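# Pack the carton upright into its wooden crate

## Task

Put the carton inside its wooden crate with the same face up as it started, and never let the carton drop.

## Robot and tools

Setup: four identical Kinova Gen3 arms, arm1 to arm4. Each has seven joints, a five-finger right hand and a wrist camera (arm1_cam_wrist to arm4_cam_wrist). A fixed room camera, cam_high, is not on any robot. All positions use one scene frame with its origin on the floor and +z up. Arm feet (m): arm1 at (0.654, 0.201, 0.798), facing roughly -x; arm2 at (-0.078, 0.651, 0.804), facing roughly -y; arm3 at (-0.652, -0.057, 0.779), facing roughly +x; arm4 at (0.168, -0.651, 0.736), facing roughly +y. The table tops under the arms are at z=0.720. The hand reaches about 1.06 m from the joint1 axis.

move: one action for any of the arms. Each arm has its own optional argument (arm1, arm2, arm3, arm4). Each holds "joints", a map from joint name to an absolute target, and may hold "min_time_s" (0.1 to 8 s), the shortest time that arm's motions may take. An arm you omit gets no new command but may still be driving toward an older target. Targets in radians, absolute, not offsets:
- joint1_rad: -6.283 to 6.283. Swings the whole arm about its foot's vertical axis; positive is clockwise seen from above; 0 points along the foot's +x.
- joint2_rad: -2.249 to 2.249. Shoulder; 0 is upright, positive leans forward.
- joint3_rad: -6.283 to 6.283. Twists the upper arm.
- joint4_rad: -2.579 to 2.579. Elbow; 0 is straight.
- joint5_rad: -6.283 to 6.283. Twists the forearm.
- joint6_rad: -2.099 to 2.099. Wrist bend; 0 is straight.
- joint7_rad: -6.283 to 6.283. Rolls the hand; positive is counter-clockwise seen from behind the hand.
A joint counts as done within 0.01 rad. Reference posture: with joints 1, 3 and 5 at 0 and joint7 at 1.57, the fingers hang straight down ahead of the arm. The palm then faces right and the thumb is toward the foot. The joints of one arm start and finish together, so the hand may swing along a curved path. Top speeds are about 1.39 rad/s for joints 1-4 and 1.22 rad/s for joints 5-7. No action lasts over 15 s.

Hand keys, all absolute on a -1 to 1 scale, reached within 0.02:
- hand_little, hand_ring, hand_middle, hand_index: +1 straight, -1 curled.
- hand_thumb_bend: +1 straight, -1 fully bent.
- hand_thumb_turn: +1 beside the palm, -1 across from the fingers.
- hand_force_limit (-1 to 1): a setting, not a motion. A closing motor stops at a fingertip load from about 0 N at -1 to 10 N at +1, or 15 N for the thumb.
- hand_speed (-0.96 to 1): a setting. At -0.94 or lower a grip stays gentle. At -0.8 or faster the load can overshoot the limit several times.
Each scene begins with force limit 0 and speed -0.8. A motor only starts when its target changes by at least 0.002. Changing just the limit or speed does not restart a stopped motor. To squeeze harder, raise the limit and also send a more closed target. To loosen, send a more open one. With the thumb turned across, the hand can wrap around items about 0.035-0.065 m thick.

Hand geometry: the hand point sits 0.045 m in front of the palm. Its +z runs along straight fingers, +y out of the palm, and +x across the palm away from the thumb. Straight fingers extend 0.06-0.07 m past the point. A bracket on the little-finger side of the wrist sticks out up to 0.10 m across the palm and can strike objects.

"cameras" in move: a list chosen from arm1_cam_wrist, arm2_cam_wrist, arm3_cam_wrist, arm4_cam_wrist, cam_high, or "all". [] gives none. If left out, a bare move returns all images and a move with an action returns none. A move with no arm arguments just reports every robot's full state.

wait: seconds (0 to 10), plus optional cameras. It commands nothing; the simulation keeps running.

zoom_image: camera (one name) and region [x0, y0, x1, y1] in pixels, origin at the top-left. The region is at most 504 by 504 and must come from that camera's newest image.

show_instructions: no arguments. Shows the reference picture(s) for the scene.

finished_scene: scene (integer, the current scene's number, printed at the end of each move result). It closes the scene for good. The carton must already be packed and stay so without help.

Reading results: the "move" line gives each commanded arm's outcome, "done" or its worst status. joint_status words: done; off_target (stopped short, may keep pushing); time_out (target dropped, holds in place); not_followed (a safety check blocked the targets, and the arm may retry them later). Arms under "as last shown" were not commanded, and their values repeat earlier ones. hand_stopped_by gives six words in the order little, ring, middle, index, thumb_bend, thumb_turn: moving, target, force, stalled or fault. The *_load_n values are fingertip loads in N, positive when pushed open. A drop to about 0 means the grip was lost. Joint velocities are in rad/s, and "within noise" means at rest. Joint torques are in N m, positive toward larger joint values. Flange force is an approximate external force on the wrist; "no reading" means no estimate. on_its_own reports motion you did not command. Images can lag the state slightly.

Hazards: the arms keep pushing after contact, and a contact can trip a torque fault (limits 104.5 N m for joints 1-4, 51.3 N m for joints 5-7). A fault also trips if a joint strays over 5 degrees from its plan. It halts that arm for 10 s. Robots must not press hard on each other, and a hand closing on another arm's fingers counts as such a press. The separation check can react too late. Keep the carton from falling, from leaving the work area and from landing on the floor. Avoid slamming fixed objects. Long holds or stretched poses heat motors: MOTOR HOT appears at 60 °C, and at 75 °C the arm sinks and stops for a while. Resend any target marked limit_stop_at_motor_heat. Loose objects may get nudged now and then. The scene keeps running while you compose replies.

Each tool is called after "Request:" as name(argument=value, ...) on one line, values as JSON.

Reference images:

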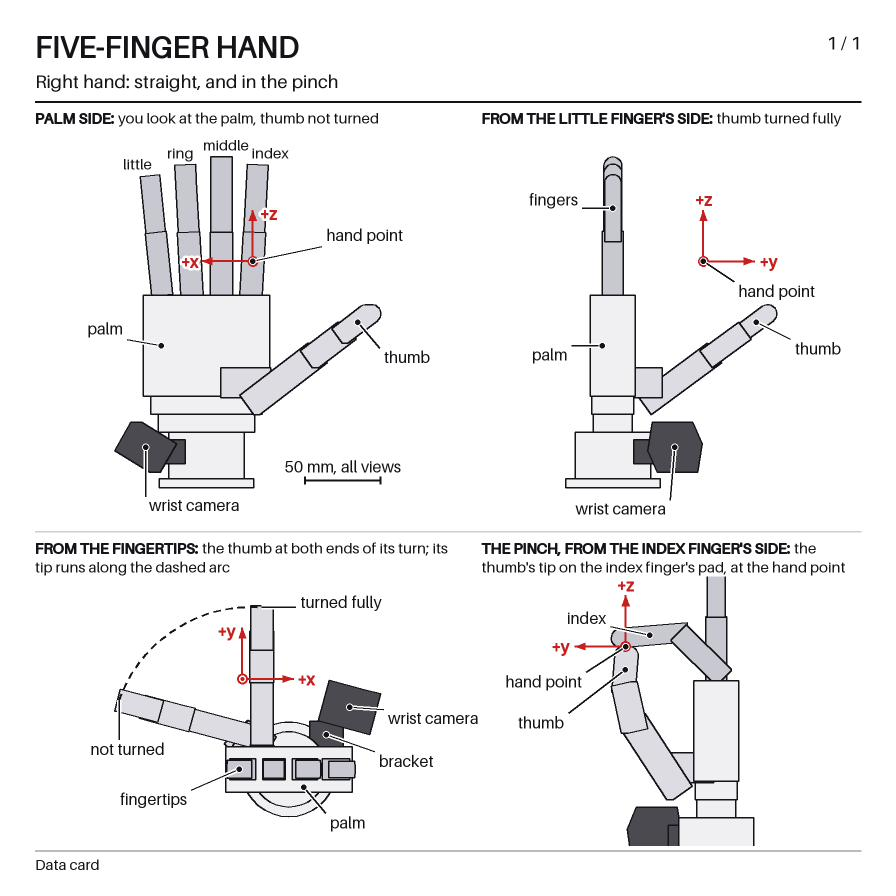

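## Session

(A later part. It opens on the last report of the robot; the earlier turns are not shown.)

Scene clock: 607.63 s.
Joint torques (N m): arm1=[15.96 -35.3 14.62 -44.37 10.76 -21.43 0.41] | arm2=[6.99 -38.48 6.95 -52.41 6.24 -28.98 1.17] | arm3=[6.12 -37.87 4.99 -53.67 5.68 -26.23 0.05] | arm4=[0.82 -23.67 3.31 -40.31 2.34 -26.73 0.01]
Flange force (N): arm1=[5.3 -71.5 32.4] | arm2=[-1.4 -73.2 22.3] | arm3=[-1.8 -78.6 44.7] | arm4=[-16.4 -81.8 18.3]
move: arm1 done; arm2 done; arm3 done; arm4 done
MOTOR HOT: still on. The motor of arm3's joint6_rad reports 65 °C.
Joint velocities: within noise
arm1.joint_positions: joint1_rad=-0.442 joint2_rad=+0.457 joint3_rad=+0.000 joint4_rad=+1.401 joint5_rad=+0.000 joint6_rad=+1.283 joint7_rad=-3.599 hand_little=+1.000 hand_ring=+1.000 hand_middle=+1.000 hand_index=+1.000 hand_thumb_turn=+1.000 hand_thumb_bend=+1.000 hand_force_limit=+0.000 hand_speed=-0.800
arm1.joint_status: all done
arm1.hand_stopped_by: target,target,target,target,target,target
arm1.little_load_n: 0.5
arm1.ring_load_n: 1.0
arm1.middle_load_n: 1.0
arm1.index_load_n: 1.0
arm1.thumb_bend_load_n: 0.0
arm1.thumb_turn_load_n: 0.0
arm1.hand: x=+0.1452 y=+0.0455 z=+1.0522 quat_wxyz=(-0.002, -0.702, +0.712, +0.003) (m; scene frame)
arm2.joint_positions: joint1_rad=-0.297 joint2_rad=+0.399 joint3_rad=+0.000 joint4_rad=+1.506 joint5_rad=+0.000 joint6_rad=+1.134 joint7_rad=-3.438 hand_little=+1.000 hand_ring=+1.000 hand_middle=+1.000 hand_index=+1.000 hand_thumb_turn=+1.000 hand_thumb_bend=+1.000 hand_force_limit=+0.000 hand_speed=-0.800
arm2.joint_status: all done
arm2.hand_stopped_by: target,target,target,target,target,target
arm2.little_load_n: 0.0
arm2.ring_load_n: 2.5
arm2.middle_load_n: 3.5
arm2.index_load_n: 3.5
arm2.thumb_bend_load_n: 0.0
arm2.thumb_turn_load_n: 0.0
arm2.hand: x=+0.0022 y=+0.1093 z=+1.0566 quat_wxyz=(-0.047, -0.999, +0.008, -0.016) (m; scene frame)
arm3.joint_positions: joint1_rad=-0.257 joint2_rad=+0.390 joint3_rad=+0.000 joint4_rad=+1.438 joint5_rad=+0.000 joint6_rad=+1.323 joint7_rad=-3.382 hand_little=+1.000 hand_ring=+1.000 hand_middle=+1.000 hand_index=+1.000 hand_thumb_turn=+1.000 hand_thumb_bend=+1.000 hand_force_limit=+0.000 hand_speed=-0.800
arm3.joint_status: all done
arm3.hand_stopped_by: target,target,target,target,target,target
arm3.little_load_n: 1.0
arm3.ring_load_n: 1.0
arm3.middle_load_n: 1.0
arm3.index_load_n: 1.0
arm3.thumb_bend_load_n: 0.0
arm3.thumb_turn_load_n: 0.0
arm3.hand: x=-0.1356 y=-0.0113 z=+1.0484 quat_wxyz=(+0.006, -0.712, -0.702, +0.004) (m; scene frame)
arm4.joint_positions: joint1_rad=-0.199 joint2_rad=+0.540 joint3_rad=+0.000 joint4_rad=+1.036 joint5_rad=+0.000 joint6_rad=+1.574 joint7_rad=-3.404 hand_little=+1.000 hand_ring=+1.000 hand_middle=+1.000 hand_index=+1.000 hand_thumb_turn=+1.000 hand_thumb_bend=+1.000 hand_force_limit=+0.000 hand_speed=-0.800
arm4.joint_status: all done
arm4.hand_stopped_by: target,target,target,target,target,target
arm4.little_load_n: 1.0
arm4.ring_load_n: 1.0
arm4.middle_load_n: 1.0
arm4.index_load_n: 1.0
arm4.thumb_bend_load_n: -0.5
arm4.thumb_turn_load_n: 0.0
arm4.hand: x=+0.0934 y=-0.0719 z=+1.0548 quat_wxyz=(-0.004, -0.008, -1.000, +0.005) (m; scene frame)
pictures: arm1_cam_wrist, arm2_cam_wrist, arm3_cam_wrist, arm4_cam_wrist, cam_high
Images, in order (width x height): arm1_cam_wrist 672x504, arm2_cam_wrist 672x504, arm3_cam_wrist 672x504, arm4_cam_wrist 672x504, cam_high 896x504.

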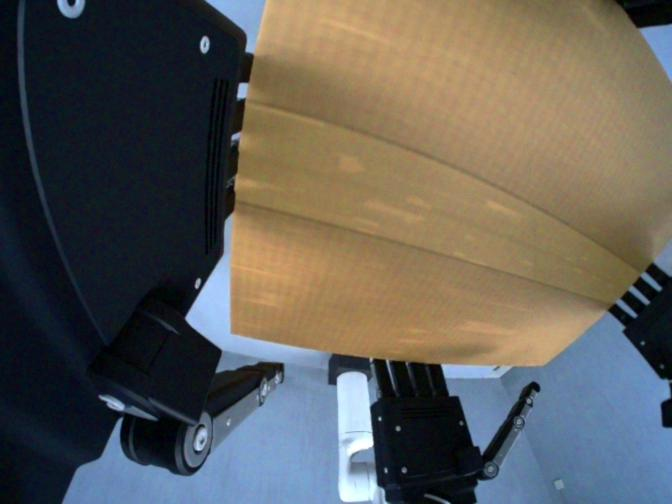

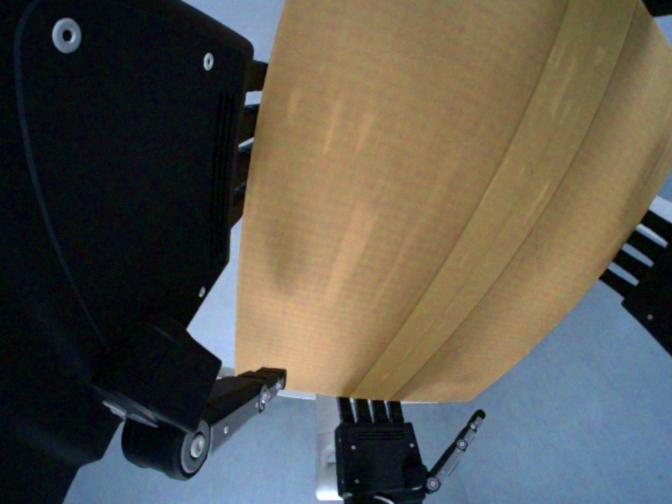

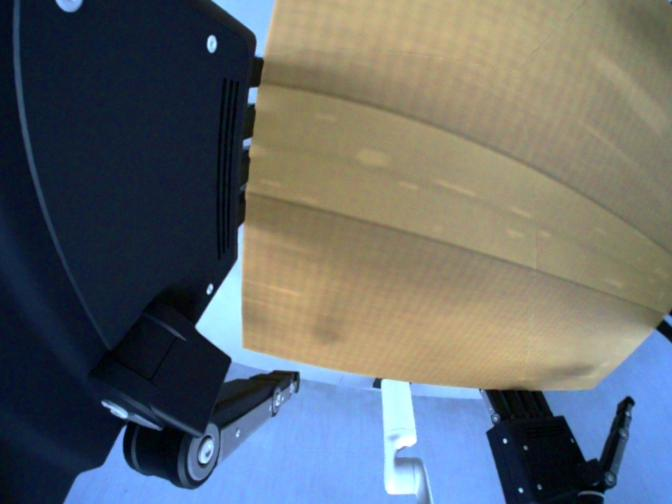

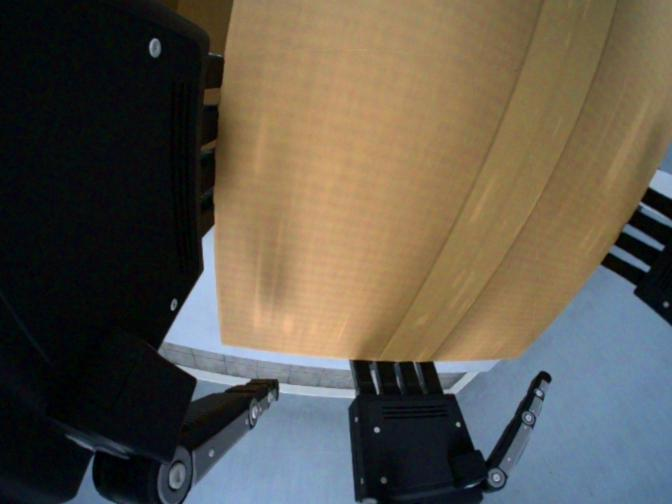

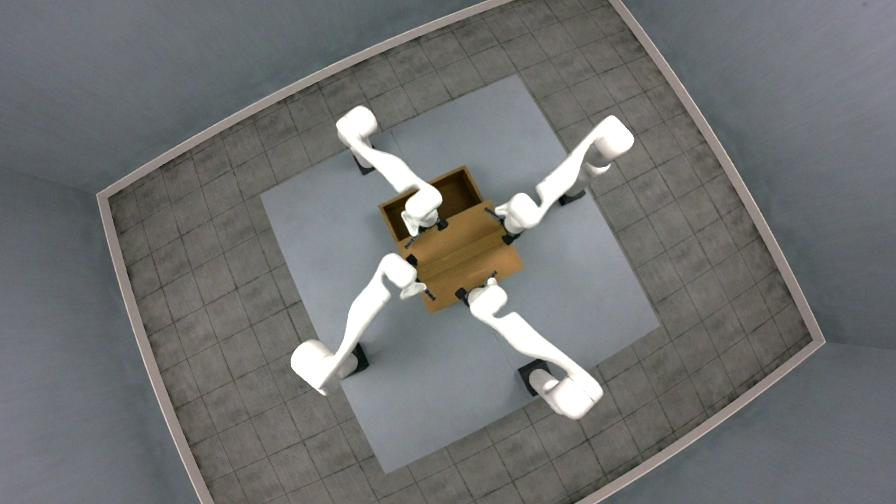

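Request:
move(arm1={"joints": {"joint1_rad": -0.53154, "joint2_rad": 0.51442, "joint4_rad": 1.30693, "joint6_rad": 1.32024, "joint7_rad": -3.68884}, "min_time_s": 2.4}, arm2={"joints": {"joint1_rad": -0.26665, "joint2_rad": 0.51411, "joint4_rad": 1.31662, "joint6_rad": 1.20614, "joint7_rad": -3.40702}, "min_time_s": 2.4}, arm3={"joints": {"joint1_rad": -0.14631, "joint2_rad": 0.37042, "joint4_rad": 1.4671, "joint6_rad": 1.30407, "joint7_rad": -3.2716}, "min_time_s": 2.4}, arm4={"joints": {"joint1_rad": -0.23019, "joint2_rad": 0.40827, "joint4_rad": 1.24815, "joint6_rad": 1.48517, "joint7_rad": -3.43566}, "min_time_s": 2.4}, cameras=[])

Request:
move(arm1={"joints": {"joint1_rad": -0.61247, "joint2_rad": 0.58301, "joint4_rad": 1.18937, "joint6_rad": 1.36921, "joint7_rad": -3.76977}, "min_time_s": 2.4}, arm2={"joints": {"joint1_rad": -0.24173, "joint2_rad": 0.64053, "joint4_rad": 1.09649, "joint6_rad": 1.29985, "joint7_rad": -3.3821}, "min_time_s": 2.4}, arm3={"joints": {"joint1_rad": -0.03229, "joint2_rad": 0.36535, "joint4_rad": 1.47474, "joint6_rad": 1.3015, "joint7_rad": -3.15758}, "min_time_s": 2.4}, arm4={"joints": {"joint1_rad": -0.26829, "joint2_rad": 0.28718, "joint4_rad": 1.42541, "joint6_rad": 1.429, "joint7_rad": -3.47376}, "min_time_s": 2.4}, cameras=[])

Request:
move(arm1={"joints": {"joint1_rad": -0.68538, "joint2_rad": 0.66394, "joint4_rad": 1.04487, "joint6_rad": 1.43278, "joint7_rad": -3.84268}, "min_time_s": 2.4}, arm2={"joints": {"joint1_rad": -0.22155, "joint2_rad": 0.78783, "joint4_rad": 0.81912, "joint6_rad": 1.42992, "joint7_rad": -3.36192}, "min_time_s": 2.4}, arm3={"joints": {"joint1_rad": 0.08196, "joint2_rad": 0.37534, "joint4_rad": 1.45972, "joint6_rad": 1.30653, "joint7_rad": -3.04333}, "min_time_s": 2.4}, arm4={"joints": {"joint1_rad": -0.31474, "joint2_rad": 0.17019, "joint4_rad": 1.57813, "joint6_rad": 1.39327, "joint7_rad": -3.52021}, "min_time_s": 2.4}, cameras=[])

Request:
move(arm1={"joints": {"joint1_rad": -0.72643, "joint2_rad": 0.72109, "joint4_rad": 0.93793, "joint6_rad": 1.48257, "joint7_rad": -3.88373}, "min_time_s": 1.8}, arm2={"joints": {"joint1_rad": -0.21091, "joint2_rad": 0.90363, "joint4_rad": 0.5874, "joint6_rad": 1.54584, "joint7_rad": -3.35128}, "min_time_s": 1.8}, arm3={"joints": {"joint1_rad": 0.15097, "joint2_rad": 0.38872, "joint4_rad": 1.43961, "joint6_rad": 1.31326, "joint7_rad": -2.97432}, "min_time_s": 1.8}, arm4={"joints": {"joint1_rad": -0.34928, "joint2_rad": 0.09941, "joint4_rad": 1.66196, "joint6_rad": 1.38022, "joint7_rad": -3.55475}, "min_time_s": 1.8}, cameras=[])

Request:
move(arm1={"joints": {"joint1_rad": -0.74852, "joint2_rad": 0.75663, "joint4_rad": 0.8707, "joint6_rad": 1.51426, "joint7_rad": -3.90582}, "min_time_s": 1.8}, arm2={"joints": {"joint1_rad": -0.20569, "joint2_rad": 0.9918, "joint4_rad": 0.40243, "joint6_rad": 1.64264, "joint7_rad": -3.34606}, "min_time_s": 1.8}, arm3={"joints": {"joint1_rad": 0.18893, "joint2_rad": 0.39893, "joint4_rad": 1.42392, "joint6_rad": 1.31874, "joint7_rad": -2.93636}, "min_time_s": 1.8}, arm4={"joints": {"joint1_rad": -0.37071, "joint2_rad": 0.05957, "joint4_rad": 1.7061, "joint6_rad": 1.37592, "joint7_rad": -3.57618}, "min_time_s": 1.8}, cameras=["all"])

Scene clock: 630.63 s.
Joint torques (N m): arm1=[18.5 -33.87 16.53 -40.08 11.86 -19.77 0.5] | arm2=[6.9 -44.76 6.86 -52.38 5.71 -28.87 1.17] | arm3=[1.79 -35.28 1.05 -52.62 2.64 -26.15 0.04] | arm4=[1.58 -23.49 4.12 -44.12 3.14 -26.73 0.08]
Flange force (N): arm1=[4.1 -69.4 26.7] | arm2=[-0.7 -71.3 26.8] | arm3=[-2.3 -77.3 40.9] | arm4=[-16.3 -81.4 23.9]
move: arm1 done; arm2 done; arm3 done; arm4 done
MOTOR HOT: the motor of arm4's joint6_rad reports 61 °C; the controller stops that arm at 75 °C. To cool a motor, set the load down, stop pushing, or move to a pose that needs little force.
MOTOR HOT: still on. The motor of arm3's joint6_rad reports 73 °C.
Joint velocities: within noise
arm1.joint_positions: joint1_rad=-0.532 joint2_rad=+0.514 joint3_rad=+0.000 joint4_rad=+1.307 joint5_rad=+0.000 joint6_rad=+1.320 joint7_rad=-3.689 hand_little=+1.000 hand_ring=+1.000 hand_middle=+1.000 hand_index=+1.000 hand_thumb_turn=+1.000 hand_thumb_bend=+1.000 hand_force_limit=+0.000 hand_speed=-0.800
arm1.joint_status: all done
arm1.hand_stopped_by: target,target,target,target,target,target
arm1.little_load_n: 0.5
arm1.ring_load_n: 0.5
arm1.middle_load_n: 1.0
arm1.index_load_n: 1.0
arm1.thumb_bend_load_n: 0.0
arm1.thumb_turn_load_n: 0.0
arm1.hand: x=+0.1427 y=-0.0064 z=+1.0522 quat_wxyz=(-0.002, -0.702, +0.712, +0.002) (m; scene frame)
arm2.joint_positions: joint1_rad=-0.267 joint2_rad=+0.514 joint3_rad=+0.000 joint4_rad=+1.318 joint5_rad=+0.000 joint6_rad=+1.206 joint7_rad=-3.407 hand_little=+1.000 hand_ring=+1.000 hand_middle=+1.000 hand_index=+1.000 hand_thumb_turn=+1.000 hand_thumb_bend=+1.000 hand_force_limit=+0.000 hand_speed=-0.800
arm2.joint_status: all done
arm2.hand_stopped_by: target,target,target,target,target,target
arm2.little_load_n: 0.0
arm2.ring_load_n: 2.5
arm2.middle_load_n: 3.5
arm2.index_load_n: 3.0
arm2.thumb_bend_load_n: 0.0
arm2.thumb_turn_load_n: 0.0
arm2.hand: x=-0.0002 y=+0.0574 z=+1.0570 quat_wxyz=(-0.048, -0.999, +0.008, -0.014) (m; scene frame)
arm3.joint_positions: joint1_rad=-0.146 joint2_rad=+0.370 joint3_rad=+0.000 joint4_rad=+1.467 joint5_rad=+0.000 joint6_rad=+1.313 joint7_rad=-3.272 hand_little=+1.000 hand_ring=+1.000 hand_middle=+1.000 hand_index=+1.000 hand_thumb_turn=+1.000 hand_thumb_bend=+1.000 hand_force_limit=+0.000 hand_speed=-0.800
arm3.joint_status: all done
arm3.hand_stopped_by: target,target,target,target,target,target
arm3.little_load_n: 0.5
arm3.ring_load_n: 1.0
arm3.middle_load_n: 1.0
arm3.index_load_n: 0.5
arm3.thumb_bend_load_n: 0.0
arm3.thumb_turn_load_n: 0.0
arm3.hand: x=-0.1381 y=-0.0630 z=+1.0481 quat_wxyz=(+0.006, -0.713, -0.702, +0.004) (m; scene frame)
arm4.joint_positions: joint1_rad=-0.230 joint2_rad=+0.408 joint3_rad=+0.000 joint4_rad=+1.248 joint5_rad=+0.000 joint6_rad=+1.492 joint7_rad=-3.436 hand_little=+1.000 hand_ring=+1.000 hand_middle=+1.000 hand_index=+1.000 hand_thumb_turn=+1.000 hand_thumb_bend=+1.000 hand_force_limit=+0.000 hand_speed=-0.800
arm4.joint_status: all done
arm4.hand_stopped_by: target,target,target,target,target,target
arm4.little_load_n: 1.0
arm4.ring_load_n: 1.0
arm4.middle_load_n: 1.0
arm4.index_load_n: 1.0
arm4.thumb_bend_load_n: 0.0
arm4.thumb_turn_load_n: 0.0
arm4.hand: x=+0.0909 y=-0.1237 z=+1.0551 quat_wxyz=(-0.004, -0.008, -1.000, +0.005) (m; scene frame)
pictures: none
No camera images: "cameras" was empty.

Scene clock: 633.33 s.
Joint torques (N m): arm1=[22.82 -35.32 19.92 -36.92 14.1 -17.71 0.56] | arm2=[7.39 -48.75 7.28 -52.41 5.92 -30.45 1.21] | arm3=[-3.35 -34.83 -3.64 -52.5 -0.99 -26.19 0.02] | arm4=[1.91 -20.87 4.64 -45.79 4.07 -26.73 0.21]
Flange force (N): arm1=[6.6 -68.3 26.5] | arm2=[-0.3 -74.9 25.7] | arm3=[-4.8 -76.9 40.2] | arm4=[-16.9 -80.9 25.1]
move: arm1 done; arm2 done; arm3 done; arm4 done
MOTOR HOT: still on. The motor of arm3's joint6_rad reports 74 °C.
MOTOR HOT: still on. The motor of arm4's joint6_rad reports 61 °C.
TORQUE WARNING: arm2's joint6_rad reached its warning level (29.4 N m). A warning alone does not stop the arm.
Joint velocities: within noise
arm1.joint_positions: joint1_rad=-0.612 joint2_rad=+0.583 joint3_rad=+0.000 joint4_rad=+1.189 joint5_rad=+0.000 joint6_rad=+1.369 joint7_rad=-3.770 hand_little=+1.000 hand_ring=+1.000 hand_middle=+1.000 hand_index=+1.000 hand_thumb_turn=+1.000 hand_thumb_bend=+1.000 hand_force_limit=+0.000 hand_speed=-0.800
arm1.joint_status: all done
arm1.hand_stopped_by: target,target,target,target,target,target
arm1.little_load_n: 0.5
arm1.ring_load_n: 1.0
arm1.middle_load_n: 1.0
arm1.index_load_n: 1.0
arm1.thumb_bend_load_n: -0.5
arm1.thumb_turn_load_n: 0.0
arm1.hand: x=+0.1405 y=-0.0585 z=+1.0521 quat_wxyz=(-0.002, -0.702, +0.712, +0.003) (m; scene frame)
arm2.joint_positions: joint1_rad=-0.242 joint2_rad=+0.641 joint3_rad=+0.000 joint4_rad=+1.097 joint5_rad=+0.000 joint6_rad=+1.300 joint7_rad=-3.382 hand_little=+1.000 hand_ring=+1.000 hand_middle=+1.000 hand_index=+1.000 hand_thumb_turn=+1.000 hand_thumb_bend=+1.000 hand_force_limit=+0.000 hand_speed=-0.800
arm2.joint_status: all done
arm2.hand_stopped_by: target,target,target,target,target,target
arm2.little_load_n: 0.0
arm2.ring_load_n: 2.5
arm2.middle_load_n: 3.5
arm2.index_load_n: 3.0
arm2.thumb_bend_load_n: 0.0
arm2.thumb_turn_load_n: 0.0
arm2.hand: x=-0.0021 y=+0.0050 z=+1.0571 quat_wxyz=(-0.049, -0.999, +0.008, -0.013) (m; scene frame)
arm3.joint_positions: joint1_rad=-0.032 joint2_rad=+0.365 joint3_rad=+0.000 joint4_rad=+1.475 joint5_rad=+0.000 joint6_rad=+1.309 joint7_rad=-3.158 hand_little=+1.000 hand_ring=+1.000 hand_middle=+1.000 hand_index=+1.000 hand_thumb_turn=+1.000 hand_thumb_bend=+1.000 hand_force_limit=+0.000 hand_speed=-0.800
arm3.joint_status: all done
arm3.hand_stopped_by: target,target,target,target,target,target
arm3.little_load_n: 1.0
arm3.ring_load_n: 1.0
arm3.middle_load_n: 0.5
arm3.index_load_n: 0.5
arm3.thumb_bend_load_n: 0.0
arm3.thumb_turn_load_n: 0.0
arm3.hand: x=-0.1398 y=-0.1147 z=+1.0479 quat_wxyz=(+0.006, -0.713, -0.702, +0.003) (m; scene frame)
arm4.joint_positions: joint1_rad=-0.268 joint2_rad=+0.287 joint3_rad=+0.000 joint4_rad=+1.425 joint5_rad=+0.000 joint6_rad=+1.438 joint7_rad=-3.474 hand_little=+1.000 hand_ring=+1.000 hand_middle=+1.000 hand_index=+1.000 hand_thumb_turn=+1.000 hand_thumb_bend=+1.000 hand_force_limit=+0.000 hand_speed=-0.800
arm4.joint_status: all done
arm4.hand_stopped_by: target,target,target,target,target,target
arm4.little_load_n: 1.0
arm4.ring_load_n: 1.0
arm4.middle_load_n: 1.0
arm4.index_load_n: 1.5
arm4.thumb_bend_load_n: 0.0
arm4.thumb_turn_load_n: 0.0
arm4.hand: x=+0.0888 y=-0.1760 z=+1.0550 quat_wxyz=(-0.005, -0.008, -1.000, +0.006) (m; scene frame)
pictures: none
No camera images: "cameras" was empty.

Scene clock: 636.03 s.
Joint torques (N m): arm1=[26.77 -33.05 22.43 -32.57 15.94 -16.7 0.73] | arm2=[9.14 -56.33 8.37 -52.36 6.58 -31.76 1.23] | arm3=[-8.95 -33.15 -8.74 -51.92 -5.03 -27.01 -0.02] | arm4=[2.62 -20.53 5.46 -49.04 5.46 -26.74 0.26]
Flange force (N): arm1=[7.2 -69.1 19.0] | arm2=[2.4 -75.8 29.5] | arm3=[-7.9 -80.4 35.0] | arm4=[-16.9 -81.4 33.0]
move: arm1 done; arm2 done; arm3 done; arm4 done
MOTOR HOT: still on. The motor of arm3's joint6_rad reports 74 °C.
MOTOR HOT: still on. The motor of arm4's joint6_rad reports 62 °C.
TORQUE WARNING: arm2's joint6_rad reached its warning level (29.4 N m). A warning alone does not stop the arm.
Joint velocities: within noise
arm1.joint_positions: joint1_rad=-0.685 joint2_rad=+0.664 joint3_rad=+0.000 joint4_rad=+1.045 joint5_rad=+0.000 joint6_rad=+1.433 joint7_rad=-3.843 hand_little=+1.000 hand_ring=+1.000 hand_middle=+1.000 hand_index=+1.000 hand_thumb_turn=+1.000 hand_thumb_bend=+1.000 hand_force_limit=+0.000 hand_speed=-0.800
arm1.joint_status: all done
arm1.hand_stopped_by: target,target,target,target,target,target
arm1.little_load_n: 0.5
arm1.ring_load_n: 0.5
arm1.middle_load_n: 1.0
arm1.index_load_n: 1.5
arm1.thumb_bend_load_n: 0.0
arm1.thumb_turn_load_n: 0.0
arm1.hand: x=+0.1389 y=-0.1106 z=+1.0519 quat_wxyz=(-0.002, -0.702, +0.712, +0.002) (m; scene frame)
arm2.joint_positions: joint1_rad=-0.222 joint2_rad=+0.788 joint3_rad=+0.000 joint4_rad=+0.819 joint5_rad=+0.000 joint6_rad=+1.430 joint7_rad=-3.362 hand_little=+1.000 hand_ring=+1.000 hand_middle=+1.000 hand_index=+1.000 hand_thumb_turn=+1.000 hand_thumb_bend=+1.000 hand_force_limit=+0.000 hand_speed=-0.800
arm2.joint_status: all done
arm2.hand_stopped_by: target,target,target,target,target,target
arm2.little_load_n: 0.5
arm2.ring_load_n: 2.5
arm2.middle_load_n: 3.5
arm2.index_load_n: 3.0
arm2.thumb_bend_load_n: 0.0
arm2.thumb_turn_load_n: 0.0
arm2.hand: x=-0.0036 y=-0.0473 z=+1.0575 quat_wxyz=(-0.049, -0.999, +0.008, -0.012) (m; scene frame)
arm3.joint_positions: joint1_rad=+0.082 joint2_rad=+0.375 joint3_rad=+0.000 joint4_rad=+1.462 joint5_rad=+0.000 joint6_rad=+1.309 joint7_rad=-3.043 hand_little=+1.000 hand_ring=+1.000 hand_middle=+1.000 hand_index=+1.000 hand_thumb_turn=+1.000 hand_thumb_bend=+1.000 hand_force_limit=+0.000 hand_speed=-0.800
arm3.joint_status: all done
arm3.hand_stopped_by: target,target,target,target,target,target
arm3.little_load_n: 1.0
arm3.ring_load_n: 1.0
arm3.middle_load_n: 1.0
arm3.index_load_n: 0.5
arm3.thumb_bend_load_n: 0.0
arm3.thumb_turn_load_n: 0.0
arm3.hand: x=-0.1407 y=-0.1665 z=+1.0470 quat_wxyz=(+0.005, -0.713, -0.702, +0.002) (m; scene frame)
arm4.joint_positions: joint1_rad=-0.315 joint2_rad=+0.170 joint3_rad=+0.000 joint4_rad=+1.578 joint5_rad=+0.000 joint6_rad=+1.402 joint7_rad=-3.520 hand_little=+1.000 hand_ring=+1.000 hand_middle=+1.000 hand_index=+1.000 hand_thumb_turn=+1.000 hand_thumb_bend=+1.000 hand_force_limit=+0.000 hand_speed=-0.800
arm4.joint_status: all done
arm4.hand_stopped_by: target,target,target,target,target,target
arm4.little_load_n: 0.5
arm4.ring_load_n: 1.5
arm4.middle_load_n: 1.5
arm4.index_load_n: 1.5
arm4.thumb_bend_load_n: 0.0
arm4.thumb_turn_load_n: 0.0
arm4.hand: x=+0.0874 y=-0.2281 z=+1.0552 quat_wxyz=(-0.005, -0.008, -1.000, +0.006) (m; scene frame)
pictures: none
No camera images: "cameras" was empty.

Scene clock: 638.23 s.
Joint torques (N m): arm1=[29.28 -34.29 23.65 -30.63 16.93 -15.34 0.76] | arm2=[10.86 -58.43 9.32 -49.89 7.44 -32.61 1.22] | arm3=[-12.59 -33.17 -12.05 -51.61 -7.63 -27.05 -0.04] | arm4=[2.78 -18.94 5.54 -49.92 6.15 -26.79 0.28]
Flange force (N): arm1=[8.5 -68.4 19.5] | arm2=[4.9 -75.4 27.3] | arm3=[-9.7 -82.4 34.0] | arm4=[-17.7 -81.4 34.8]
move: arm1 done; arm2 done; arm3 done; arm4 done
MOTOR HOT: still on. The motor of arm3's joint6_rad reports 75 °C.
MOTOR HOT: still on. The motor of arm4's joint6_rad reports 62 °C.
TORQUE WARNING: arm2's joint6_rad reached its warning level (29.4 N m). A warning alone does not stop the arm.
Joint velocities: within noise
arm1.joint_positions: joint1_rad=-0.726 joint2_rad=+0.721 joint3_rad=+0.000 joint4_rad=+0.938 joint5_rad=+0.000 joint6_rad=+1.483 joint7_rad=-3.884 hand_little=+1.000 hand_ring=+1.000 hand_middle=+1.000 hand_index=+1.000 hand_thumb_turn=+1.000 hand_thumb_bend=+1.000 hand_force_limit=+0.000 hand_speed=-0.800
arm1.joint_status: all done
arm1.hand_stopped_by: target,target,target,target,target,target
arm1.little_load_n: 0.5
arm1.ring_load_n: 0.5
arm1.middle_load_n: 1.0
arm1.index_load_n: 1.5
arm1.thumb_bend_load_n: 0.0
arm1.thumb_turn_load_n: 0.0
arm1.hand: x=+0.1383 y=-0.1425 z=+1.0521 quat_wxyz=(-0.002, -0.702, +0.712, +0.002) (m; scene frame)
arm2.joint_positions: joint1_rad=-0.211 joint2_rad=+0.904 joint3_rad=+0.000 joint4_rad=+0.587 joint5_rad=+0.000 joint6_rad=+1.546 joint7_rad=-3.351 hand_little=+1.000 hand_ring=+1.000 hand_middle=+1.000 hand_index=+1.000 hand_thumb_turn=+1.000 hand_thumb_bend=+1.000 hand_force_limit=+0.000 hand_speed=-0.800
arm2.joint_status: all done
arm2.hand_stopped_by: target,target,target,target,target,target
arm2.little_load_n: 0.5
arm2.ring_load_n: 2.0
arm2.middle_load_n: 3.5
arm2.index_load_n: 3.5
arm2.thumb_bend_load_n: 0.0
arm2.thumb_turn_load_n: 0.0
arm2.hand: x=-0.0043 y=-0.0793 z=+1.0573 quat_wxyz=(-0.050, -0.999, +0.008, -0.012) (m; scene frame)
arm3.joint_positions: joint1_rad=+0.151 joint2_rad=+0.389 joint3_rad=+0.000 joint4_rad=+1.443 joint5_rad=+0.000 joint6_rad=+1.313 joint7_rad=-2.974 hand_little=+1.000 hand_ring=+1.000 hand_middle=+1.000 hand_index=+1.000 hand_thumb_turn=+1.000 hand_thumb_bend=+1.000 hand_force_limit=+0.000 hand_speed=-0.800
arm3.joint_status: all done
arm3.hand_stopped_by: target,target,target,target,target,target
arm3.little_load_n: 1.0
arm3.ring_load_n: 1.0
arm3.middle_load_n: 1.0
arm3.index_load_n: 0.5
arm3.thumb_bend_load_n: 0.0
arm3.thumb_turn_load_n: 0.0
arm3.hand: x=-0.1409 y=-0.1984 z=+1.0466 quat_wxyz=(+0.005, -0.713, -0.702, +0.001) (m; scene frame)
arm4.joint_positions: joint1_rad=-0.349 joint2_rad=+0.099 joint3_rad=+0.000 joint4_rad=+1.662 joint5_rad=+0.000 joint6_rad=+1.390 joint7_rad=-3.555 hand_little=+1.000 hand_ring=+1.000 hand_middle=+1.000 hand_index=+1.000 hand_thumb_turn=+1.000 hand_thumb_bend=+1.000 hand_force_limit=+0.000 hand_speed=-0.800
arm4.joint_status: all done
arm4.hand_stopped_by: target,target,target,target,target,target
arm4.little_load_n: 1.0
arm4.ring_load_n: 1.5
arm4.middle_load_n: 1.5
arm4.index_load_n: 1.5
arm4.thumb_bend_load_n: 0.0
arm4.thumb_turn_load_n: 0.0
arm4.hand: x=+0.0868 y=-0.2603 z=+1.0553 quat_wxyz=(-0.005, -0.008, -1.000, +0.006) (m; scene frame)
pictures: none
No camera images: "cameras" was empty.

Scene clock: 642.27 s.
Joint torques (N m): arm1=[31.04 -33.95 24.48 -29.36 17.63 -14.95 0.75] | arm2=[12.08 -60.42 9.53 -47.86 7.67 -33.37 1.2] | arm3=[-14.9 -33.43 -14.11 -51.61 -9.26 -27.21 -0.08] | arm4=[3.17 -18.07 5.95 -50.28 7.07 -26.7 0.27]
Flange force (N): arm1=[8.8 -69.5 18.1] | arm2=no reading | arm3=[-11.1 -84.0 33.7] | arm4=[-17.3 -81.7 36.1]
move: arm1 done; arm2 done; arm3 done; arm4 time_out
MOTOR HOT: still on. The motor of arm3's joint6_rad reports 74 °C.
MOTOR HOT: still on. The motor of arm4's joint6_rad reports 63 °C.
TORQUE WARNING: arm2's joint6_rad reached its warning level (29.4 N m). A warning alone does not stop the arm.
Joint velocities: within noise
arm1.joint_positions: joint1_rad=-0.749 joint2_rad=+0.757 joint3_rad=+0.000 joint4_rad=+0.871 joint5_rad=+0.000 joint6_rad=+1.514 joint7_rad=-3.906 hand_little=+1.000 hand_ring=+1.000 hand_middle=+1.000 hand_index=+1.000 hand_thumb_turn=+1.000 hand_thumb_bend=+1.000 hand_force_limit=+0.000 hand_speed=-0.800
arm1.joint_status: all done
arm1.hand_stopped_by: target,target,target,target,target,target
arm1.little_load_n: 0.0
arm1.ring_load_n: 0.5
arm1.middle_load_n: 1.0
arm1.index_load_n: 1.5
arm1.thumb_bend_load_n: 0.0
arm1.thumb_turn_load_n: 0.5
arm1.hand: x=+0.1380 y=-0.1606 z=+1.0519 quat_wxyz=(-0.002, -0.702, +0.712, +0.003) (m; scene frame)
arm2.joint_positions: joint1_rad=-0.206 joint2_rad=+0.992 joint3_rad=+0.000 joint4_rad=+0.402 joint5_rad=+0.000 joint6_rad=+1.643 joint7_rad=-3.346 hand_little=+1.000 hand_ring=+1.000 hand_middle=+1.000 hand_index=+1.000 hand_thumb_turn=+1.000 hand_thumb_bend=+1.000 hand_force_limit=+0.000 hand_speed=-0.800
arm2.joint_status: all done
arm2.hand_stopped_by: target,target,target,target,target,target
arm2.little_load_n: 0.5
arm2.ring_load_n: 2.5
arm2.middle_load_n: 3.5
arm2.index_load_n: 3.5
arm2.thumb_bend_load_n: 0.0
arm2.thumb_turn_load_n: 0.0
arm2.hand: x=-0.0045 y=-0.0973 z=+1.0574 quat_wxyz=(-0.050, -0.999, +0.008, -0.011) (m; scene frame)
arm3.joint_positions: joint1_rad=+0.189 joint2_rad=+0.399 joint3_rad=+0.000 joint4_rad=+1.427 joint5_rad=+0.000 joint6_rad=+1.319 joint7_rad=-2.936 hand_little=+1.000 hand_ring=+1.000 hand_middle=+1.000 hand_index=+1.000 hand_thumb_turn=+1.000 hand_thumb_bend=+1.000 hand_force_limit=+0.000 hand_speed=-0.800
arm3.joint_status: all done
arm3.hand_stopped_by: target,target,target,target,target,target
arm3.little_load_n: 1.0
arm3.ring_load_n: 1.0
arm3.middle_load_n: 1.0
arm3.index_load_n: 0.5
arm3.thumb_bend_load_n: 0.0
arm3.thumb_turn_load_n: 0.0
arm3.hand: x=-0.1407 y=-0.2165 z=+1.0468 quat_wxyz=(+0.004, -0.713, -0.702, +0.001) (m; scene frame)
arm4.joint_positions: joint1_rad=-0.371 joint2_rad=+0.060 joint3_rad=+0.000 joint4_rad=+1.706 joint5_rad=+0.000 joint6_rad=+1.387 joint7_rad=-3.576 hand_little=+1.000 hand_ring=+1.000 hand_middle=+1.000 hand_index=+1.000 hand_thumb_turn=+1.000 hand_thumb_bend=+1.000 hand_force_limit=+0.000 hand_speed=-0.800
arm4.joint_status: joint6_rad time_out (moved -0.004 of -0.014); the others done
arm4.hand_stopped_by: target,target,target,target,target,target
arm4.little_load_n: 1.0
arm4.ring_load_n: 1.5
arm4.middle_load_n: 1.5
arm4.index_load_n: 1.5
arm4.thumb_bend_load_n: 0.0
arm4.thumb_turn_load_n: 0.0
arm4.hand: x=+0.0867 y=-0.2784 z=+1.0553 quat_wxyz=(-0.005, -0.008, -1.000, +0.006) (m; scene frame)
pictures: arm1_cam_wrist, arm2_cam_wrist, arm3_cam_wrist, arm4_cam_wrist, cam_high
Images, in order (width x height): arm1_cam_wrist 672x504, arm2_cam_wrist 672x504, arm3_cam_wrist 672x504, arm4_cam_wrist 672x504, cam_high 896x504.

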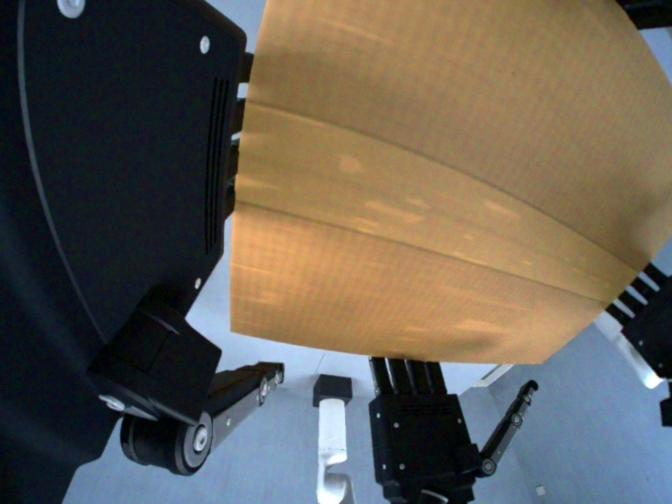

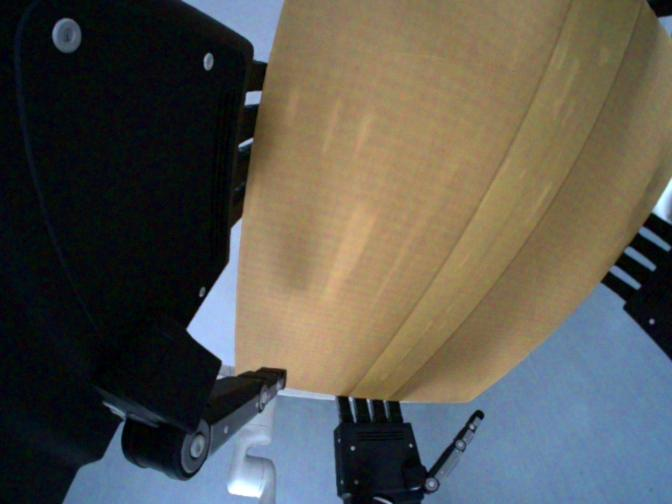

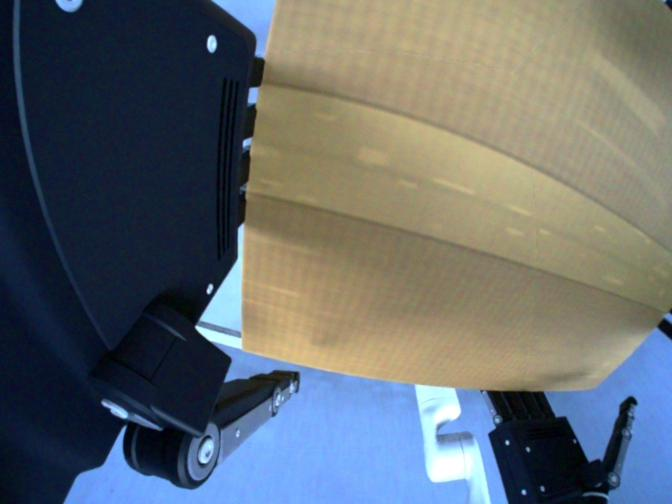

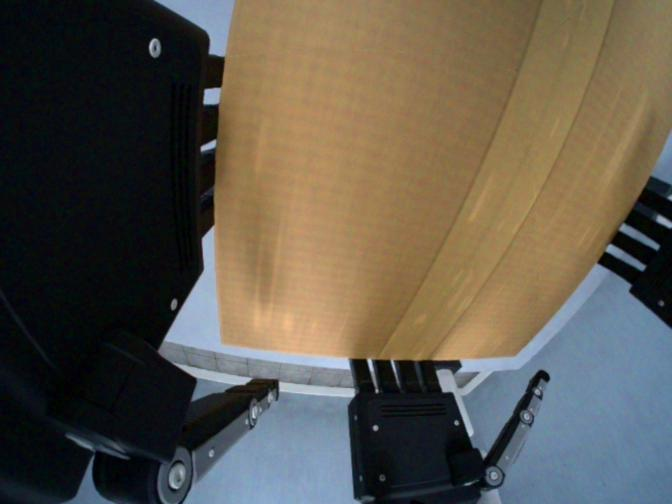

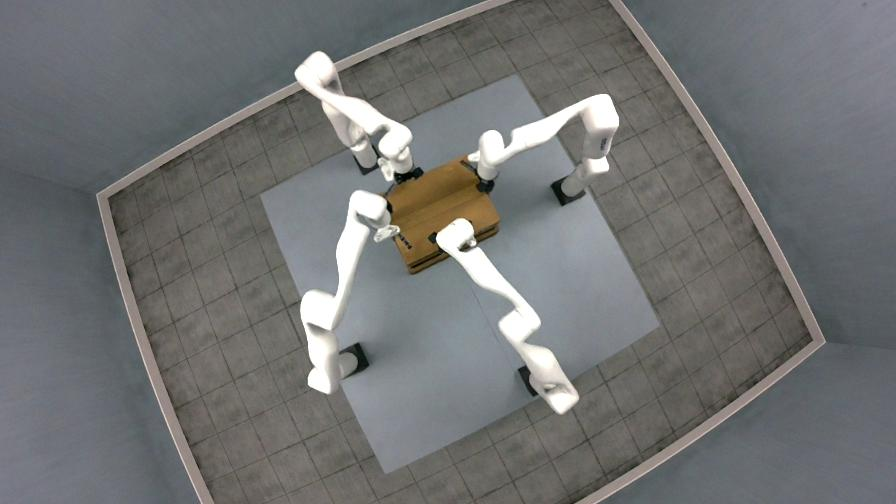

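Request:
move(arm1={"joints": {"joint1_rad": -0.75033, "joint2_rad": 0.77277, "joint4_rad": 0.96719, "joint6_rad": 1.40163, "joint7_rad": -3.90763}, "min_time_s": 2}, arm2={"joints": {"joint1_rad": -0.20529, "joint2_rad": 0.97784, "joint4_rad": 0.56, "joint6_rad": 1.49903, "joint7_rad": -3.34566}, "min_time_s": 2}, arm3={"joints": {"joint1_rad": 0.19207, "joint2_rad": 0.42903, "joint4_rad": 1.5105, "joint6_rad": 1.20406, "joint7_rad": -2.93322}, "min_time_s": 2}, arm4={"joints": {"joint1_rad": -0.37254, "joint2_rad": 0.08119, "joint4_rad": 1.8142, "joint6_rad": 1.2532, "joint7_rad": -3.57801}, "min_time_s": 2}, cameras=[])

Request:
move(arm1={"joints": {"joint1_rad": -0.75215, "joint2_rad": 0.8005, "joint4_rad": 1.04365, "joint6_rad": 1.29744, "joint7_rad": -3.90945}, "min_time_s": 2}, arm2={"joints": {"joint1_rad": -0.2049, "joint2_rad": 0.98824, "joint4_rad": 0.66611, "joint6_rad": 1.38252, "joint7_rad": -3.34527}, "min_time_s": 2}, arm3={"joints": {"joint1_rad": 0.19518, "joint2_rad": 0.46913, "joint4_rad": 1.58452, "joint6_rad": 1.08994, "joint7_rad": -2.93011}, "min_time_s": 2}, arm4={"joints": {"joint1_rad": -0.37439, "joint2_rad": 0.11561, "joint4_rad": 1.91244, "joint6_rad": 1.12054, "joint7_rad": -3.57986}, "min_time_s": 2}, cameras=["cam_high"])

Scene clock: 655.73 s.
Joint torques (N m): arm1=[26.96 -42.67 22.14 -34.87 14.86 -15.67 0.53] | arm2=[10.15 -51.7 8.11 -39.9 5.92 -24.91 0.87] | arm3=[-11.4 -40.28 -11.15 -54.51 -6.58 -26.16 -0.08] | arm4=[2.67 -19.94 5.39 -48.08 6.09 -24.61 0.29]
Flange force (N): arm1=[2.4 -65.6 28.8] | arm2=[6.5 -57.5 18.1] | arm3=[-4.3 -79.3 41.3] | arm4=[-16.0 -73.2 29.5]
move: arm1 done; arm2 done; arm3 done; arm4 done
MOTOR HOT: still on. The motor of arm3's joint6_rad reports 75 °C.
MOTOR HOT: still on. The motor of arm4's joint6_rad reports 64 °C.
TORQUE WARNING: arm2's joint6_rad reached its warning level (29.4 N m). A warning alone does not stop the arm.
Joint velocities: within noise
arm1.joint_positions: joint1_rad=-0.750 joint2_rad=+0.773 joint3_rad=+0.000 joint4_rad=+0.967 joint5_rad=+0.000 joint6_rad=+1.402 joint7_rad=-3.908 hand_little=+1.000 hand_ring=+1.000 hand_middle=+1.000 hand_index=+1.000 hand_thumb_turn=+1.000 hand_thumb_bend=+1.000 hand_force_limit=+0.000 hand_speed=-0.800
arm1.joint_status: all done
arm1.hand_stopped_by: target,target,target,target,target,target
arm1.little_load_n: 0.5
arm1.ring_load_n: 0.5
arm1.middle_load_n: 1.0
arm1.index_load_n: 1.0
arm1.thumb_bend_load_n: 0.0
arm1.thumb_turn_load_n: 0.0
arm1.hand: x=+0.1378 y=-0.1620 z=+1.0121 quat_wxyz=(-0.002, -0.702, +0.712, +0.002) (m; scene frame)
arm2.joint_positions: joint1_rad=-0.205 joint2_rad=+0.982 joint3_rad=+0.000 joint4_rad=+0.560 joint5_rad=+0.000 joint6_rad=+1.503 joint7_rad=-3.346 hand_little=+1.000 hand_ring=+1.000 hand_middle=+1.000 hand_index=+1.000 hand_thumb_turn=+1.000 hand_thumb_bend=+1.000 hand_force_limit=+0.000 hand_speed=-0.800
arm2.joint_status: all done
arm2.hand_stopped_by: target,target,target,target,target,target
arm2.little_load_n: 0.5
arm2.ring_load_n: 1.0
arm2.middle_load_n: 2.0
arm2.index_load_n: 2.0
arm2.thumb_bend_load_n: 0.0
arm2.thumb_turn_load_n: 0.0
arm2.hand: x=-0.0047 y=-0.0972 z=+1.0143 quat_wxyz=(-0.046, -0.999, +0.008, -0.011) (m; scene frame)
arm3.joint_positions: joint1_rad=+0.192 joint2_rad=+0.429 joint3_rad=+0.000 joint4_rad=+1.510 joint5_rad=+0.000 joint6_rad=+1.204 joint7_rad=-2.933 hand_little=+1.000 hand_ring=+1.000 hand_middle=+1.000 hand_index=+1.000 hand_thumb_turn=+1.000 hand_thumb_bend=+1.000 hand_force_limit=+0.000 hand_speed=-0.800
arm3.joint_status: all done
arm3.hand_stopped_by: target,target,target,target,target,target
arm3.little_load_n: 1.0
arm3.ring_load_n: 1.0
arm3.middle_load_n: 1.0
arm3.index_load_n: 0.5
arm3.thumb_bend_load_n: 0.0
arm3.thumb_turn_load_n: 0.0
arm3.hand: x=-0.1404 y=-0.2179 z=+1.0077 quat_wxyz=(+0.004, -0.713, -0.702, +0.001) (m; scene frame)
arm4.joint_positions: joint1_rad=-0.373 joint2_rad=+0.081 joint3_rad=+0.000 joint4_rad=+1.814 joint5_rad=+0.000 joint6_rad=+1.253 joint7_rad=-3.578 hand_little=+1.000 hand_ring=+1.000 hand_middle=+1.000 hand_index=+1.000 hand_thumb_turn=+1.000 hand_thumb_bend=+1.000 hand_force_limit=+0.000 hand_speed=-0.800
arm4.joint_status: all done
arm4.hand_stopped_by: target,target,target,target,target,target
arm4.little_load_n: 0.5
arm4.ring_load_n: 2.0
arm4.middle_load_n: 2.0
arm4.index_load_n: 1.5
arm4.thumb_bend_load_n: 0.0
arm4.thumb_turn_load_n: 0.0
arm4.hand: x=+0.0865 y=-0.2789 z=+1.0154 quat_wxyz=(-0.005, -0.008, -1.000, +0.005) (m; scene frame)
pictures: none
No camera images: "cameras" was empty.

Scene clock: 740.83 s.
Joint torques (N m): arm1=[1.94 -9.49 0.02 -2.85 -0.55 -0.91 0.08] | arm2=[2.32 -22.52 1.16 -8.62 -0.08 -1.77 0.16] | arm3=[0.96 -2.26 -1.71 2.3 -0.24 -2.93 0.3] | arm4=[-1.31 -6.69 0.57 -6.29 -0.11 -0.43 -0.12]
Flange force (N): arm1=[0.4 -4.3 -19.7] | arm2=[3.5 -3.2 -4.6] | arm3=no reading | arm4=[-3.7 -2.5 -6.1]
move: arm1 done; arm2 done; arm3 limit_stop_at_motor_heat; arm4 done
OVER-TEMPERATURE FAULT: MOTORS ONLY BRAKING. The motor of arm3's joint6_rad reached 75 °C. Robot arm3 may sink or be pushed. Robot arm3 did not run this call's action whole. The stop still runs: until a result tells its end, robot arm3, its gripper or tool too, takes no command.
MOTOR HOT: still on. The motor of arm3's joint6_rad reports 61 °C.
MOTOR HOT: cleared for the motors of arm4.
TORQUE WARNING: arm2's joint2_rad reached its warning level (56.7 N m). A warning alone does not stop the arm.
TORQUE WARNING: arm4's joint4_rad reached its warning level (56.7 N m). A warning alone does not stop the arm.
Joint velocities: within noise
arm1.joint_positions: joint1_rad=-0.752 joint2_rad=+0.800 joint3_rad=+0.000 joint4_rad=+1.044 joint5_rad=+0.000 joint6_rad=+1.297 joint7_rad=-3.909 hand_little=+1.000 hand_ring=+1.000 hand_middle=+1.000 hand_index=+1.000 hand_thumb_turn=+1.000 hand_thumb_bend=+1.000 hand_force_limit=+0.000 hand_speed=-0.800
arm1.joint_status: all done
arm1.hand_stopped_by: target,target,target,target,target,target
arm1.little_load_n: 0.0
arm1.ring_load_n: 0.0
arm1.middle_load_n: 0.0
arm1.index_load_n: 0.0
arm1.thumb_bend_load_n: 0.0
arm1.thumb_turn_load_n: 0.0
arm1.hand: x=+0.1375 y=-0.1635 z=+0.9719 quat_wxyz=(-0.002, -0.702, +0.712, +0.003) (m; scene frame)
arm2.joint_positions: joint1_rad=-0.205 joint2_rad=+0.988 joint3_rad=+0.000 joint4_rad=+0.666 joint5_rad=+0.000 joint6_rad=+1.382 joint7_rad=-3.345 hand_little=+1.000 hand_ring=+1.000 hand_middle=+1.000 hand_index=+1.000 hand_thumb_turn=+1.000 hand_thumb_bend=+1.000 hand_force_limit=+0.000 hand_speed=-0.800
arm2.joint_status: all done
arm2.hand_stopped_by: target,target,target,target,target,target
arm2.little_load_n: 0.0
arm2.ring_load_n: 0.0
arm2.middle_load_n: 0.5
arm2.index_load_n: 0.0
arm2.thumb_bend_load_n: 0.0
arm2.thumb_turn_load_n: 0.0
arm2.hand: x=-0.0043 y=-0.1000 z=+0.9771 quat_wxyz=(-0.050, -0.999, +0.008, -0.011) (m; scene frame)
arm3.joint_positions: joint1_rad=+0.195 joint2_rad=+1.028 joint3_rad=+0.002 joint4_rad=+1.619 joint5_rad=+0.002 joint6_rad=+1.267 joint7_rad=-2.932 hand_little=+1.000 hand_ring=+1.000 hand_middle=+1.000 hand_index=+1.000 hand_thumb_turn=+1.000 hand_thumb_bend=+1.000 hand_force_limit=+0.000 hand_speed=-0.800
arm3.joint_status: joint2_rad limit_stop_at_motor_heat; joint4_rad limit_stop_at_motor_heat; joint6_rad limit_stop_at_motor_heat; the others done
arm3.hand_stopped_by: target,target,target,target,target,target
arm3.little_load_n: 0.0
arm3.ring_load_n: 0.0
arm3.middle_load_n: 0.5
arm3.index_load_n: 0.5
arm3.thumb_bend_load_n: 0.0
arm3.thumb_turn_load_n: 0.0
arm3.on_its_own: joint1_rad to joint7_rad are limp: their motors do not hold them now
arm3.hand: x=-0.3385 y=-0.1742 z=+0.7261 quat_wxyz=(+0.320, -0.659, -0.649, +0.204) (m; scene frame)
arm4.joint_positions: joint1_rad=-0.374 joint2_rad=+0.116 joint3_rad=+0.000 joint4_rad=+1.912 joint5_rad=+0.000 joint6_rad=+1.121 joint7_rad=-3.580 hand_little=+1.000 hand_ring=+1.000 hand_middle=+1.000 hand_index=+1.000 hand_thumb_turn=+1.000 hand_thumb_bend=+1.000 hand_force_limit=+0.000 hand_speed=-0.800
arm4.joint_status: all done
arm4.hand_stopped_by: target,target,target,target,target,target
arm4.little_load_n: 0.0
arm4.ring_load_n: 0.0
arm4.middle_load_n: 0.0
arm4.index_load_n: 0.0
arm4.thumb_bend_load_n: 0.0
arm4.thumb_turn_load_n: 0.0
arm4.hand: x=+0.0867 y=-0.2806 z=+0.9755 quat_wxyz=(-0.005, -0.008, -1.000, +0.005) (m; scene frame)
pictures: cam_high
Images, in order (width x height): cam_high 896x504.

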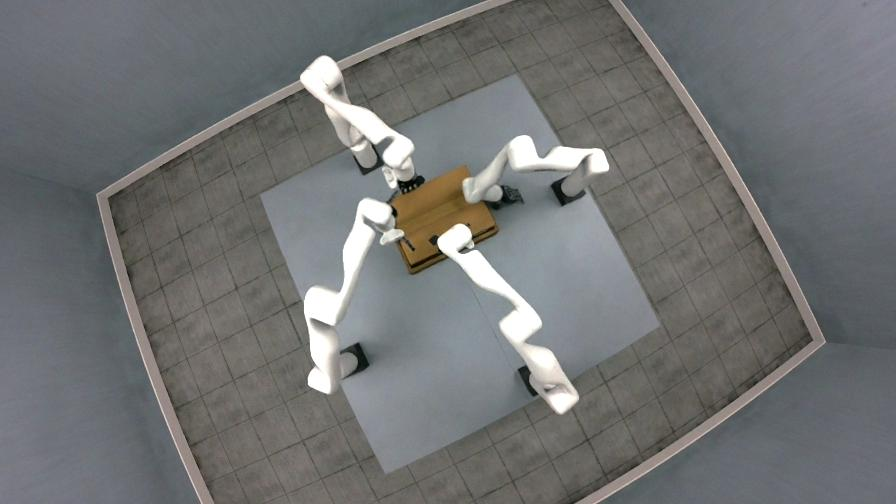

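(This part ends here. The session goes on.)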